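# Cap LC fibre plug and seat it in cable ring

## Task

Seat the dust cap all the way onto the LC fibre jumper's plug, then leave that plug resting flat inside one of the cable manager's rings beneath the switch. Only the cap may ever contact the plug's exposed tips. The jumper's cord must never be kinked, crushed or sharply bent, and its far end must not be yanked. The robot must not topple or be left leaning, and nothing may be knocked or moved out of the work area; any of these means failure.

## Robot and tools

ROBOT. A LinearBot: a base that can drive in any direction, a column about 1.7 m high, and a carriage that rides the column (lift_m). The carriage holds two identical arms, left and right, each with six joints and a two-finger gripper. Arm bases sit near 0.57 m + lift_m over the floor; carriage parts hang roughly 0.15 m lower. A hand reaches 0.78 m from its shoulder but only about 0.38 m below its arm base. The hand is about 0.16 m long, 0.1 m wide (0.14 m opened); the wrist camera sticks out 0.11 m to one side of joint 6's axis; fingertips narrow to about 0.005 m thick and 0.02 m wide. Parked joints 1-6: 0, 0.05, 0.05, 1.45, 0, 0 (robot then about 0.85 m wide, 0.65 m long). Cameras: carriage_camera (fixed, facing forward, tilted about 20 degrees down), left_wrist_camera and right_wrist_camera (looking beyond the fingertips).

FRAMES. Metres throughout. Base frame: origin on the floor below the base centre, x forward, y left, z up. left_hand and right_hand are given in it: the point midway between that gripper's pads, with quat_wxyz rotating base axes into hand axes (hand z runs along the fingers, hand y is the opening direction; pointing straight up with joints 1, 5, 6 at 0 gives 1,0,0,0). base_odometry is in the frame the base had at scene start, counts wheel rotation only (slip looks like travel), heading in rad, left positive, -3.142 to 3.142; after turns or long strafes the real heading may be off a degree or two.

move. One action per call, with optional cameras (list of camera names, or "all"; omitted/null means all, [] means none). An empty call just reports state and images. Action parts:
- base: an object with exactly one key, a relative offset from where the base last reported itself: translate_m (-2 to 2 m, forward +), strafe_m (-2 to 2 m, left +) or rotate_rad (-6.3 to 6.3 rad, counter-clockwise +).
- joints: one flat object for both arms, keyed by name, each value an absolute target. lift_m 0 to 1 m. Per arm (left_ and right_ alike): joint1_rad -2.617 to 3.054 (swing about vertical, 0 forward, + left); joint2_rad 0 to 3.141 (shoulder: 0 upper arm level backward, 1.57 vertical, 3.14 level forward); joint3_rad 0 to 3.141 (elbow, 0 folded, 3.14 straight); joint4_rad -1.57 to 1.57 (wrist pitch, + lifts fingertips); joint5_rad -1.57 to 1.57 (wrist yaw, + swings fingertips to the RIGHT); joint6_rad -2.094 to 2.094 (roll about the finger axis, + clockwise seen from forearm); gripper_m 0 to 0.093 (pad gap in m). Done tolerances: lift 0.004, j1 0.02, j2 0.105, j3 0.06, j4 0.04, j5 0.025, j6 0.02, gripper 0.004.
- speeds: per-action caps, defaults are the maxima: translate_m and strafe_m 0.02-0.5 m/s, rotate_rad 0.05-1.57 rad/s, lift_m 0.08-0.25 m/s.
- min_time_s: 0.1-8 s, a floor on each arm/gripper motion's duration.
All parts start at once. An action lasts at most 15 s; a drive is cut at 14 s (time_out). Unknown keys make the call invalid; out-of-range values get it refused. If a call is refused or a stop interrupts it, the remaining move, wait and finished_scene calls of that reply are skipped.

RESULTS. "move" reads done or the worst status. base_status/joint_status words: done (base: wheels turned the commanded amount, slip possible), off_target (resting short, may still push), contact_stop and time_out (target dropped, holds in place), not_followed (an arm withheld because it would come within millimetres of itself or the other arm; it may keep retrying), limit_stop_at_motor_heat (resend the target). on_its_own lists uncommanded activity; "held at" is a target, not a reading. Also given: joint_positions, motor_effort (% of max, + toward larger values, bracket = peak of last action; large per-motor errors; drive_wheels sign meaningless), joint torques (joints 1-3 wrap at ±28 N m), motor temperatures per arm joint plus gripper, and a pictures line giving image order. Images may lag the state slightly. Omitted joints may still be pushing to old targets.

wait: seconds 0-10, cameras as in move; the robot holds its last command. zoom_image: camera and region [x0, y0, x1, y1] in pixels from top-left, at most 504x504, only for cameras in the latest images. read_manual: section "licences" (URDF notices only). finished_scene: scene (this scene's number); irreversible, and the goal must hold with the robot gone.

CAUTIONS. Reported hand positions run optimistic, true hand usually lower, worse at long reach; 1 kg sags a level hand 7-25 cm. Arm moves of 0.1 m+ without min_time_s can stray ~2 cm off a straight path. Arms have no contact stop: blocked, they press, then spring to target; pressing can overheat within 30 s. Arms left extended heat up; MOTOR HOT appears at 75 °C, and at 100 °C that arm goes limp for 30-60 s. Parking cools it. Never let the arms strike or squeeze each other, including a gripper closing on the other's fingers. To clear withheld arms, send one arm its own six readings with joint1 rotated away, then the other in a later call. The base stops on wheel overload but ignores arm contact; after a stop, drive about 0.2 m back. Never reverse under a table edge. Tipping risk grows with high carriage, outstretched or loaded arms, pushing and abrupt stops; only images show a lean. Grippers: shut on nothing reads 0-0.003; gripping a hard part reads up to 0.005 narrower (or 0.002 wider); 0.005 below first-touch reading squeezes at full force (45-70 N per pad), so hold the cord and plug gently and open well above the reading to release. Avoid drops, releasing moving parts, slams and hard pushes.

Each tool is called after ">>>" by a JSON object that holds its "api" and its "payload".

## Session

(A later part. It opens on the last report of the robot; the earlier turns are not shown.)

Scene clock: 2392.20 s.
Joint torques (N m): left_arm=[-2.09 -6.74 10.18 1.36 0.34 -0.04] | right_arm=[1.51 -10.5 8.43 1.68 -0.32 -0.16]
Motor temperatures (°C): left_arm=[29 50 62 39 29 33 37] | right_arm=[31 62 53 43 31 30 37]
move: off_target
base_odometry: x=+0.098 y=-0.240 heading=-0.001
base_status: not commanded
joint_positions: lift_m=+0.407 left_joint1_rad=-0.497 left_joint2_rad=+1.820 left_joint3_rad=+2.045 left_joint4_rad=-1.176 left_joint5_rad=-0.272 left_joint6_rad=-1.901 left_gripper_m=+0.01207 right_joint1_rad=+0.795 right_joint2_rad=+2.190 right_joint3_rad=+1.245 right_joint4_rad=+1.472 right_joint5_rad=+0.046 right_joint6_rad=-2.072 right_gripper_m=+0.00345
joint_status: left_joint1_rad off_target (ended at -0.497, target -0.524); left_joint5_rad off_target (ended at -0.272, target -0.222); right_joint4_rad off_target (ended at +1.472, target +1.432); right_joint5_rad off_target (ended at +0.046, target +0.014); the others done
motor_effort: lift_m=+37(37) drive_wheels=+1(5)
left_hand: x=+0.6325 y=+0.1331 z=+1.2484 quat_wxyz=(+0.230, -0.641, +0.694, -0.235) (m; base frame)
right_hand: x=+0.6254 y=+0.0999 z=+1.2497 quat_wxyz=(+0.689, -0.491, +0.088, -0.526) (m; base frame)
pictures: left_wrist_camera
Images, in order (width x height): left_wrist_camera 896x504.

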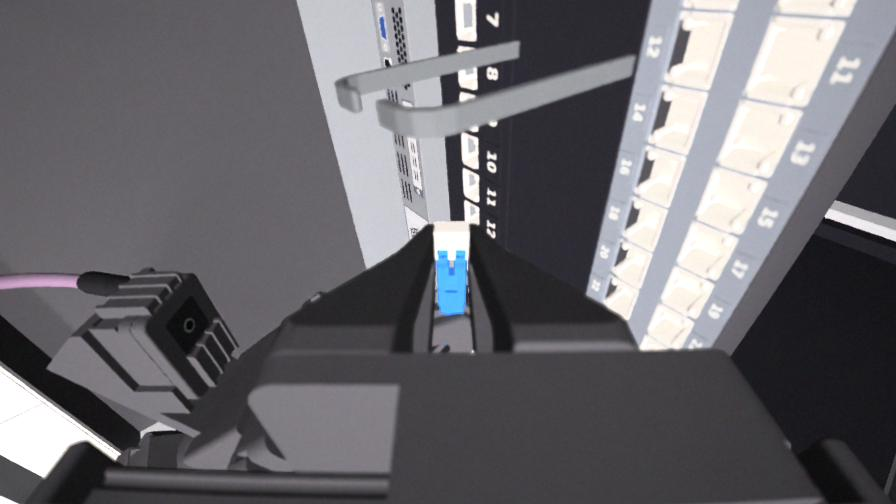

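>>> {"api": "move", "payload": {"joints": {"left_joint1_rad": -0.534, "left_joint2_rad": 1.836, "left_joint3_rad": 2.081, "left_joint4_rad": -1.176, "left_joint5_rad": -0.202, "left_joint6_rad": -1.912, "right_joint1_rad": 0.8165, "right_joint2_rad": 2.219, "right_joint3_rad": 1.277, "right_joint4_rad": 1.42, "right_joint5_rad": 0.002, "right_joint6_rad": -2.0868}, "min_time_s": 2, "cameras": ["left_wrist_camera"]}}

>>> {"api": "zoom_image", "payload": {"camera": "left_wrist_camera", "region": [424, 220, 484, 280]}}

Scene clock: 2403.97 s.
Joint torques (N m): left_arm=[-2.89 -6.56 10.3 1.37 0.52 -0.03] | right_arm=[2.13 -10.3 8.57 1.55 -0.44 -0.19]
Motor temperatures (°C): left_arm=[30 50 62 39 29 33 37] | right_arm=[31 62 53 43 31 30 37]
move: off_target
base_odometry: x=+0.098 y=-0.240 heading=-0.001
base_status: not commanded
joint_positions: lift_m=+0.407 left_joint1_rad=-0.497 left_joint2_rad=+1.820 left_joint3_rad=+2.045 left_joint4_rad=-1.179 left_joint5_rad=-0.272 left_joint6_rad=-1.903 left_gripper_m=+0.01207 right_joint1_rad=+0.795 right_joint2_rad=+2.194 right_joint3_rad=+1.250 right_joint4_rad=+1.471 right_joint5_rad=+0.045 right_joint6_rad=-2.073 right_gripper_m=+0.00345
joint_status: left_joint1_rad off_target (ended at -0.498, target -0.534); left_joint5_rad off_target (ended at -0.272, target -0.202); right_joint1_rad off_target (ended at +0.795, target +0.817); right_joint4_rad off_target (ended at +1.471, target +1.420); right_joint5_rad off_target (ended at +0.045, target +0.002); the others done
motor_effort: lift_m=+37(37) drive_wheels=-4(7)
left_hand: x=+0.6320 y=+0.1334 z=+1.2479 quat_wxyz=(+0.229, -0.642, +0.694, -0.233) (m; base frame)
right_hand: x=+0.6261 y=+0.1008 z=+1.2493 quat_wxyz=(+0.689, -0.491, +0.087, -0.526) (m; base frame)
pictures: left_wrist_camera
Images, in order (width x height): left_wrist_camera 896x504.

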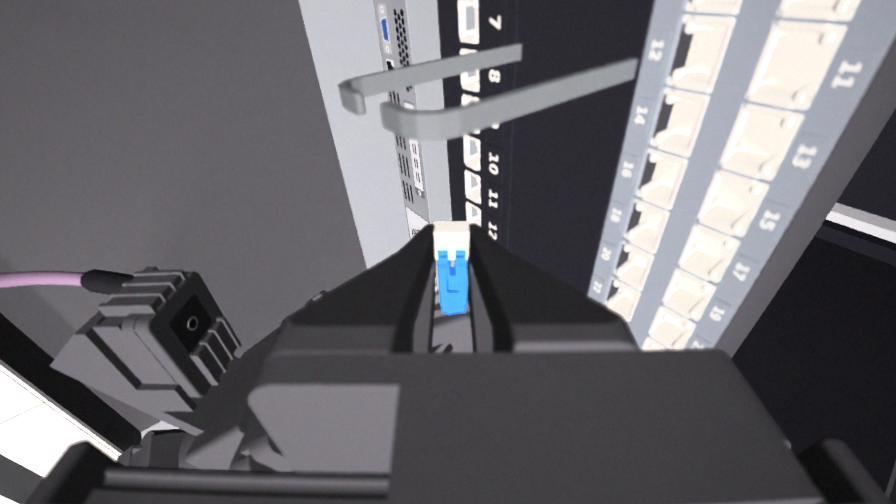

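Scaled by 8.400 from the camera's 896x504 image, which has a finer 1280x720 frame.

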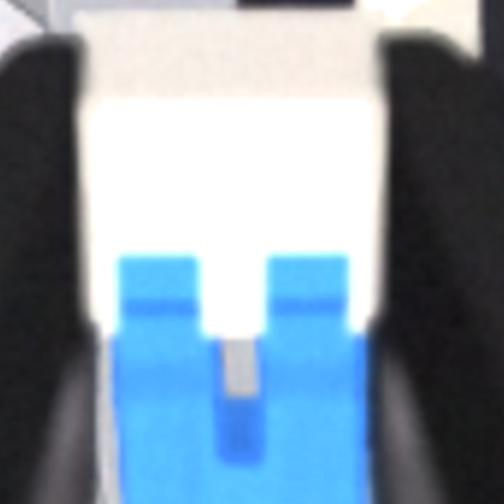

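>>> {"api": "move", "payload": {"joints": {"left_joint1_rad": -0.497, "left_joint2_rad": 1.833, "left_joint3_rad": 2.079, "left_joint4_rad": -1.182, "left_joint5_rad": -0.272, "left_joint6_rad": -1.908, "right_joint1_rad": 0.796, "right_joint2_rad": 2.212, "right_joint3_rad": 1.272, "right_joint4_rad": 1.468, "right_joint5_rad": 0.042, "right_joint6_rad": -2.080}, "min_time_s": 1.5, "cameras": []}}

>>> {"api": "move", "payload": {"joints": {"left_gripper_m": 0.035}, "min_time_s": 2, "cameras": ["left_wrist_camera"]}}

>>> {"api": "zoom_image", "payload": {"camera": "left_wrist_camera", "region": [414, 215, 494, 295]}}

Scene clock: 2437.83 s.
Joint torques (N m): left_arm=[0.09 -6.82 10.13 1.3 -0.04 0.02] | right_arm=[0.06 -11 8.12 2.09 -0.01 -0.1]
Motor temperatures (°C): left_arm=[30 50 63 39 29 33 37] | right_arm=[31 59 54 43 32 30 37]
move: done
base_odometry: x=+0.098 y=-0.240 heading=-0.001
base_status: not commanded
joint_positions: lift_m=+0.407 left_joint1_rad=-0.497 left_joint2_rad=+1.820 left_joint3_rad=+2.045 left_joint4_rad=-1.179 left_joint5_rad=-0.281 left_joint6_rad=-1.904 left_gripper_m=+0.01207 right_joint1_rad=+0.795 right_joint2_rad=+2.194 right_joint3_rad=+1.251 right_joint4_rad=+1.474 right_joint5_rad=+0.045 right_joint6_rad=-2.074 right_gripper_m=+0.00345
joint_status: all done
motor_effort: lift_m=+37(37) drive_wheels=-1(5)
left_hand: x=+0.6324 y=+0.1348 z=+1.2482 quat_wxyz=(+0.233, -0.643, +0.692, -0.232) (m; base frame)
right_hand: x=+0.6258 y=+0.1006 z=+1.2500 quat_wxyz=(+0.690, -0.490, +0.087, -0.527) (m; base frame)
pictures: none
No camera images: "cameras" was empty.

Scene clock: 2440.13 s.
Joint torques (N m): left_arm=[0.06 -6.86 10.11 1.31 -0.05 0.02] | right_arm=[0.08 -11 8.1 2.09 -0.01 -0.11]
Motor temperatures (°C): left_arm=[30 50 63 39 29 33 36] | right_arm=[31 59 54 43 31 30 37]
move: done
base_odometry: x=+0.098 y=-0.240 heading=-0.001
base_status: not commanded
joint_positions: lift_m=+0.407 left_joint1_rad=-0.497 left_joint2_rad=+1.820 left_joint3_rad=+2.045 left_joint4_rad=-1.179 left_joint5_rad=-0.282 left_joint6_rad=-1.904 left_gripper_m=+0.03489 right_joint1_rad=+0.795 right_joint2_rad=+2.194 right_joint3_rad=+1.251 right_joint4_rad=+1.474 right_joint5_rad=+0.045 right_joint6_rad=-2.074 right_gripper_m=+0.00345
joint_status: all done
motor_effort: lift_m=+37(37) drive_wheels=-3(5)
left_hand: x=+0.6324 y=+0.1348 z=+1.2482 quat_wxyz=(+0.233, -0.643, +0.692, -0.232) (m; base frame)
right_hand: x=+0.6258 y=+0.1006 z=+1.2500 quat_wxyz=(+0.690, -0.490, +0.087, -0.527) (m; base frame)
pictures: left_wrist_camera
Images, in order (width x height): left_wrist_camera 896x504.

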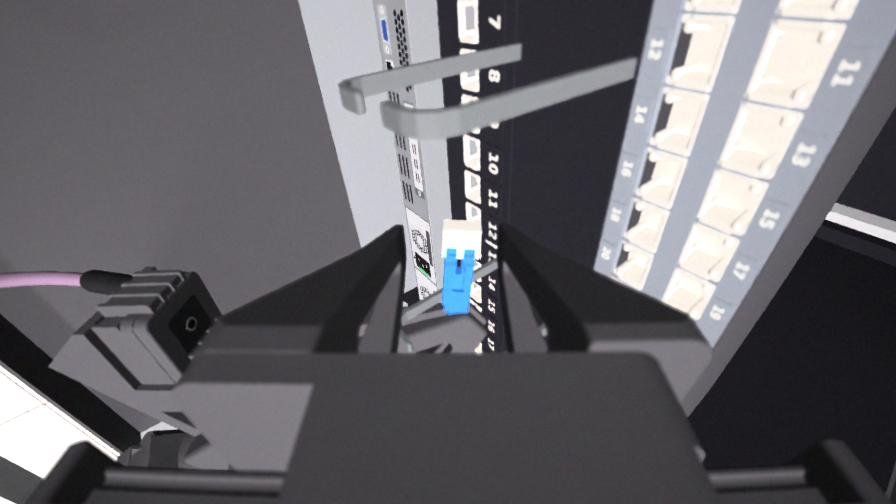

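Scaled by 6.300 from the camera's 896x504 image, which has a finer 1280x720 frame.

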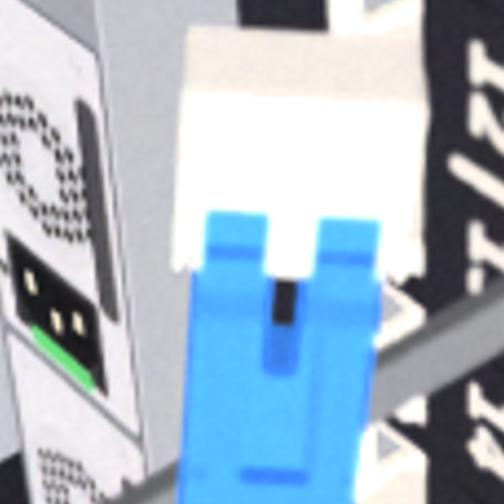

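>>> {"api": "move", "payload": {"joints": {"left_joint1_rad": -0.545, "left_joint2_rad": 1.776, "left_joint3_rad": 2.205, "left_joint4_rad": -1.345, "left_joint5_rad": -0.316, "left_joint6_rad": -1.949}, "min_time_s": 2.5, "cameras": []}}

>>> {"api": "move", "payload": {"joints": {"left_joint2_rad": 1.35}, "min_time_s": 2, "cameras": []}}

>>> {"api": "move", "payload": {"joints": {"left_joint1_rad": 0, "left_joint2_rad": 0.05, "left_joint3_rad": 0.05, "left_joint4_rad": 1.45, "left_joint5_rad": 0, "left_joint6_rad": 0}, "min_time_s": 4.5, "cameras": []}}

Scene clock: 2455.13 s.
Joint torques (N m): left_arm=[-0.59 -9.98 9.46 1.19 -0.27 -0.04] | right_arm=[0.05 -10.99 8.12 2.09 -0.01 -0.11]
Motor temperatures (°C): left_arm=[30 50 63 38 29 33 36] | right_arm=[31 59 54 43 31 30 37]
move: done
base_odometry: x=+0.098 y=-0.240 heading=-0.001
base_status: not commanded
joint_positions: lift_m=+0.407 left_joint1_rad=-0.537 left_joint2_rad=+1.808 left_joint3_rad=+2.173 left_joint4_rad=-1.335 left_joint5_rad=-0.303 left_joint6_rad=-1.938 left_gripper_m=+0.03489 right_joint1_rad=+0.795 right_joint2_rad=+2.194 right_joint3_rad=+1.251 right_joint4_rad=+1.474 right_joint5_rad=+0.045 right_joint6_rad=-2.074 right_gripper_m=+0.00345
joint_status: all done
motor_effort: lift_m=+37(37) drive_wheels=-2(5)
left_hand: x=+0.6060 y=+0.1342 z=+1.2779 quat_wxyz=(+0.232, -0.643, +0.693, -0.229) (m; base frame)
right_hand: x=+0.6258 y=+0.1006 z=+1.2500 quat_wxyz=(+0.690, -0.490, +0.087, -0.527) (m; base frame)
pictures: none
No camera images: "cameras" was empty.

Scene clock: 2457.43 s.
Joint torques (N m): left_arm=[-0.61 -2.92 7.13 1.8 -0.17 -0.02] | right_arm=[0.08 -11.02 8.13 2.09 0 -0.11]
Motor temperatures (°C): left_arm=[30 50 63 39 29 33 36] | right_arm=[31 59 54 43 31 30 37]
move: done
base_odometry: x=+0.098 y=-0.240 heading=-0.001
base_status: not commanded
joint_positions: lift_m=+0.407 left_joint1_rad=-0.537 left_joint2_rad=+1.360 left_joint3_rad=+2.181 left_joint4_rad=-1.338 left_joint5_rad=-0.304 left_joint6_rad=-1.939 left_gripper_m=+0.03489 right_joint1_rad=+0.795 right_joint2_rad=+2.194 right_joint3_rad=+1.251 right_joint4_rad=+1.474 right_joint5_rad=+0.045 right_joint6_rad=-2.074 right_gripper_m=+0.00345
joint_status: all done
motor_effort: lift_m=+37(37) drive_wheels=+0(6)
left_hand: x=+0.4947 y=+0.2004 z=+1.4351 quat_wxyz=(+0.286, -0.609, +0.604, -0.427) (m; base frame)
right_hand: x=+0.6258 y=+0.1006 z=+1.2500 quat_wxyz=(+0.690, -0.490, +0.087, -0.527) (m; base frame)
pictures: none
No camera images: "cameras" was empty.

Scene clock: 2462.23 s.
Joint torques (N m): left_arm=[0.73 2.81 5.04 -0.14 0.19 0.11] | right_arm=[0.06 -10.99 8.12 2.08 -0.01 -0.11]
Motor temperatures (°C): left_arm=[30 49 62 39 29 33 36] | right_arm=[31 59 54 43 31 30 37]
move: done
base_odometry: x=+0.098 y=-0.240 heading=-0.001
base_status: not commanded
joint_positions: lift_m=+0.407 left_joint1_rad=-0.008 left_joint2_rad=+0.059 left_joint3_rad=+0.064 left_joint4_rad=+1.436 left_joint5_rad=-0.013 left_joint6_rad=-0.012 left_gripper_m=+0.03489 right_joint1_rad=+0.795 right_joint2_rad=+2.194 right_joint3_rad=+1.251 right_joint4_rad=+1.474 right_joint5_rad=+0.045 right_joint6_rad=-2.074 right_gripper_m=+0.00345
joint_status: all done
motor_effort: lift_m=+37(37) drive_wheels=-2(5)
left_hand: x=+0.2480 y=+0.3089 z=+1.3950 quat_wxyz=(+0.998, -0.007, +0.064, -0.010) (m; base frame)
right_hand: x=+0.6258 y=+0.1006 z=+1.2500 quat_wxyz=(+0.690, -0.490, +0.087, -0.527) (m; base frame)
pictures: none
No camera images: "cameras" was empty.

>>> {"api": "move", "payload": {"joints": {"right_joint1_rad": 0.764, "right_joint2_rad": 2.135, "right_joint3_rad": 1.178, "right_joint4_rad": 1.499, "right_joint5_rad": -0.001, "right_joint6_rad": -2.0515}, "min_time_s": 2, "cameras": []}}

>>> {"api": "move", "payload": {"joints": {"right_joint1_rad": 0.797, "right_joint2_rad": 2.030, "right_joint3_rad": 1.121, "right_joint4_rad": 1.320, "right_joint5_rad": 0.082, "right_joint6_rad": -1.9235}, "min_time_s": 1.8, "cameras": []}}

>>> {"api": "move", "payload": {"joints": {"right_joint1_rad": 0.8146, "right_joint2_rad": 1.9317, "right_joint3_rad": 1.112, "right_joint4_rad": 1.0973, "right_joint5_rad": 0.1398, "right_joint6_rad": -1.8134}, "min_time_s": 1.8, "cameras": []}}

>>> {"api": "move", "payload": {"joints": {"right_joint1_rad": 0.826, "right_joint2_rad": 1.850, "right_joint3_rad": 1.180, "right_joint4_rad": 0.846, "right_joint5_rad": 0.177, "right_joint6_rad": -1.6925}, "min_time_s": 1.8, "cameras": []}}

>>> {"api": "move", "payload": {"joints": {"right_joint1_rad": 0.831, "right_joint2_rad": 1.784, "right_joint3_rad": 1.249, "right_joint4_rad": 0.565, "right_joint5_rad": 0.192, "right_joint6_rad": -1.5615}, "min_time_s": 2, "cameras": ["carriage_camera"]}}

Scene clock: 2483.97 s.
Joint torques (N m): left_arm=[0.75 2.81 5.05 -0.18 0.18 0.11] | right_arm=[-1.55 -15.46 4.75 2.33 0.13 0.07]
Motor temperatures (°C): left_arm=[29 47 58 37 29 33 35] | right_arm=[31 59 54 43 31 30 37]
move: done
base_odometry: x=+0.098 y=-0.240 heading=-0.001
base_status: not commanded
joint_positions: lift_m=+0.407 left_joint1_rad=-0.008 left_joint2_rad=+0.059 left_joint3_rad=+0.064 left_joint4_rad=+1.440 left_joint5_rad=-0.012 left_joint6_rad=-0.010 left_gripper_m=+0.03489 right_joint1_rad=+0.779 right_joint2_rad=+2.168 right_joint3_rad=+1.194 right_joint4_rad=+1.487 right_joint5_rad=-0.009 right_joint6_rad=-2.061 right_gripper_m=+0.00345
joint_status: all done
motor_effort: lift_m=+37(37) drive_wheels=-3(7)
left_hand: x=+0.2473 y=+0.3087 z=+1.3950 quat_wxyz=(+0.998, -0.006, +0.063, -0.009) (m; base frame)
right_hand: x=+0.6198 y=+0.0947 z=+1.2442 quat_wxyz=(+0.693, -0.500, +0.072, -0.514) (m; base frame)
pictures: none
No camera images: "cameras" was empty.

Scene clock: 2486.07 s.
Joint torques (N m): left_arm=[0.72 2.8 5.04 -0.17 0.17 0.11] | right_arm=[0.46 -14.45 5.33 2.16 0.11 0.09]
Motor temperatures (°C): left_arm=[29 47 58 37 29 33 35] | right_arm=[31 60 53 44 31 30 37]
move: done
base_odometry: x=+0.098 y=-0.240 heading=-0.001
base_status: not commanded
joint_positions: lift_m=+0.407 left_joint1_rad=-0.008 left_joint2_rad=+0.059 left_joint3_rad=+0.064 left_joint4_rad=+1.440 left_joint5_rad=-0.011 left_joint6_rad=-0.010 left_gripper_m=+0.03489 right_joint1_rad=+0.792 right_joint2_rad=+2.059 right_joint3_rad=+1.134 right_joint4_rad=+1.334 right_joint5_rad=+0.072 right_joint6_rad=-1.934 right_gripper_m=+0.00345
joint_status: all done
motor_effort: lift_m=+37(37) drive_wheels=-3(6)
left_hand: x=+0.2472 y=+0.3086 z=+1.3950 quat_wxyz=(+0.998, -0.006, +0.063, -0.009) (m; base frame)
right_hand: x=+0.6205 y=+0.0861 z=+1.2454 quat_wxyz=(+0.692, -0.530, +0.143, -0.468) (m; base frame)
pictures: none
No camera images: "cameras" was empty.

Scene clock: 2488.17 s.
Joint torques (N m): left_arm=[0.72 2.78 5.04 -0.18 0.17 0.11] | right_arm=[0.54 -13.91 5.74 2.32 0.11 0.1]
Motor temperatures (°C): left_arm=[29 47 57 36 29 33 35] | right_arm=[31 60 53 44 31 30 37]
move: done
base_odometry: x=+0.098 y=-0.240 heading=-0.001
base_status: not commanded
joint_positions: lift_m=+0.407 left_joint1_rad=-0.008 left_joint2_rad=+0.059 left_joint3_rad=+0.064 left_joint4_rad=+1.440 left_joint5_rad=-0.011 left_joint6_rad=-0.010 left_gripper_m=+0.03489 right_joint1_rad=+0.809 right_joint2_rad=+1.960 right_joint3_rad=+1.125 right_joint4_rad=+1.112 right_joint5_rad=+0.129 right_joint6_rad=-1.823 right_gripper_m=+0.00345
joint_status: all done
motor_effort: lift_m=+37(37) drive_wheels=+0(6)
left_hand: x=+0.2472 y=+0.3086 z=+1.3950 quat_wxyz=(+0.998, -0.006, +0.063, -0.009) (m; base frame)
right_hand: x=+0.6209 y=+0.0860 z=+1.2442 quat_wxyz=(+0.677, -0.569, +0.201, -0.421) (m; base frame)
pictures: none
No camera images: "cameras" was empty.

Scene clock: 2490.27 s.
Joint torques (N m): left_arm=[0.72 2.82 5.04 -0.18 0.17 0.11] | right_arm=[0.58 -13.44 9.52 2.39 0.12 0.09]
Motor temperatures (°C): left_arm=[29 46 57 36 29 33 35] | right_arm=[31 61 53 44 31 30 37]
move: done
base_odometry: x=+0.098 y=-0.240 heading=-0.001
base_status: not commanded
joint_positions: lift_m=+0.407 left_joint1_rad=-0.008 left_joint2_rad=+0.059 left_joint3_rad=+0.064 left_joint4_rad=+1.440 left_joint5_rad=-0.011 left_joint6_rad=-0.010 left_gripper_m=+0.03489 right_joint1_rad=+0.820 right_joint2_rad=+1.877 right_joint3_rad=+1.155 right_joint4_rad=+0.864 right_joint5_rad=+0.167 right_joint6_rad=-1.703 right_gripper_m=+0.00345
joint_status: all done
motor_effort: lift_m=+37(37) drive_wheels=-3(6)
left_hand: x=+0.2472 y=+0.3086 z=+1.3950 quat_wxyz=(+0.998, -0.006, +0.063, -0.009) (m; base frame)
right_hand: x=+0.6211 y=+0.0860 z=+1.2436 quat_wxyz=(+0.657, -0.603, +0.259, -0.371) (m; base frame)
pictures: none
No camera images: "cameras" was empty.

Scene clock: 2492.57 s.
Joint torques (N m): left_arm=[0.72 2.82 5.05 -0.18 0.17 0.11] | right_arm=[0.57 -13.19 10.02 2.47 0.11 0.1]
Motor temperatures (°C): left_arm=[29 46 57 36 29 33 35] | right_arm=[31 61 53 44 31 30 37]
move: done
base_odometry: x=+0.098 y=-0.240 heading=-0.001
base_status: not commanded
joint_positions: lift_m=+0.407 left_joint1_rad=-0.008 left_joint2_rad=+0.059 left_joint3_rad=+0.064 left_joint4_rad=+1.441 left_joint5_rad=-0.011 left_joint6_rad=-0.010 left_gripper_m=+0.03489 right_joint1_rad=+0.825 right_joint2_rad=+1.811 right_joint3_rad=+1.223 right_joint4_rad=+0.582 right_joint5_rad=+0.182 right_joint6_rad=-1.571 right_gripper_m=+0.00345
joint_status: all done
motor_effort: lift_m=+37(37) drive_wheels=-2(7)
left_hand: x=+0.2471 y=+0.3086 z=+1.3950 quat_wxyz=(+0.998, -0.006, +0.062, -0.009) (m; base frame)
right_hand: x=+0.6201 y=+0.0856 z=+1.2434 quat_wxyz=(+0.630, -0.634, +0.317, -0.316) (m; base frame)
pictures: carriage_camera
Images, in order (width x height): carriage_camera 896x504.

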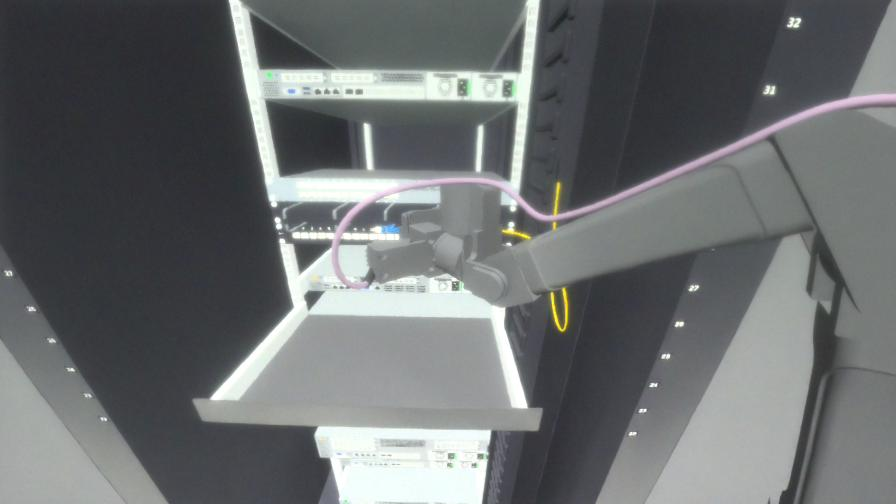

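>>> {"api": "move", "payload": {"joints": {"right_gripper_m": 0.008}, "min_time_s": 1.5, "cameras": []}}

>>> {"api": "move", "payload": {"joints": {"right_gripper_m": 0.016}, "min_time_s": 1.5, "cameras": []}}

>>> {"api": "move", "payload": {"joints": {"right_gripper_m": 0.04}, "min_time_s": 1.5, "cameras": []}}

>>> {"api": "move", "payload": {"base": {"translate_m": -0.06}, "speeds": {"translate_m": 0.04}, "cameras": []}}

>>> {"api": "move", "payload": {"base": {"translate_m": -0.1}, "speeds": {"translate_m": 0.1}, "cameras": []}}

>>> {"api": "move", "payload": {"joints": {"right_joint1_rad": 0, "right_joint2_rad": 0.05, "right_joint3_rad": 0.05, "right_joint4_rad": 1.45, "right_joint5_rad": 0, "right_joint6_rad": 0}, "min_time_s": 3.5, "cameras": []}}

>>> {"api": "finished_scene", "payload": {"scene": 2}}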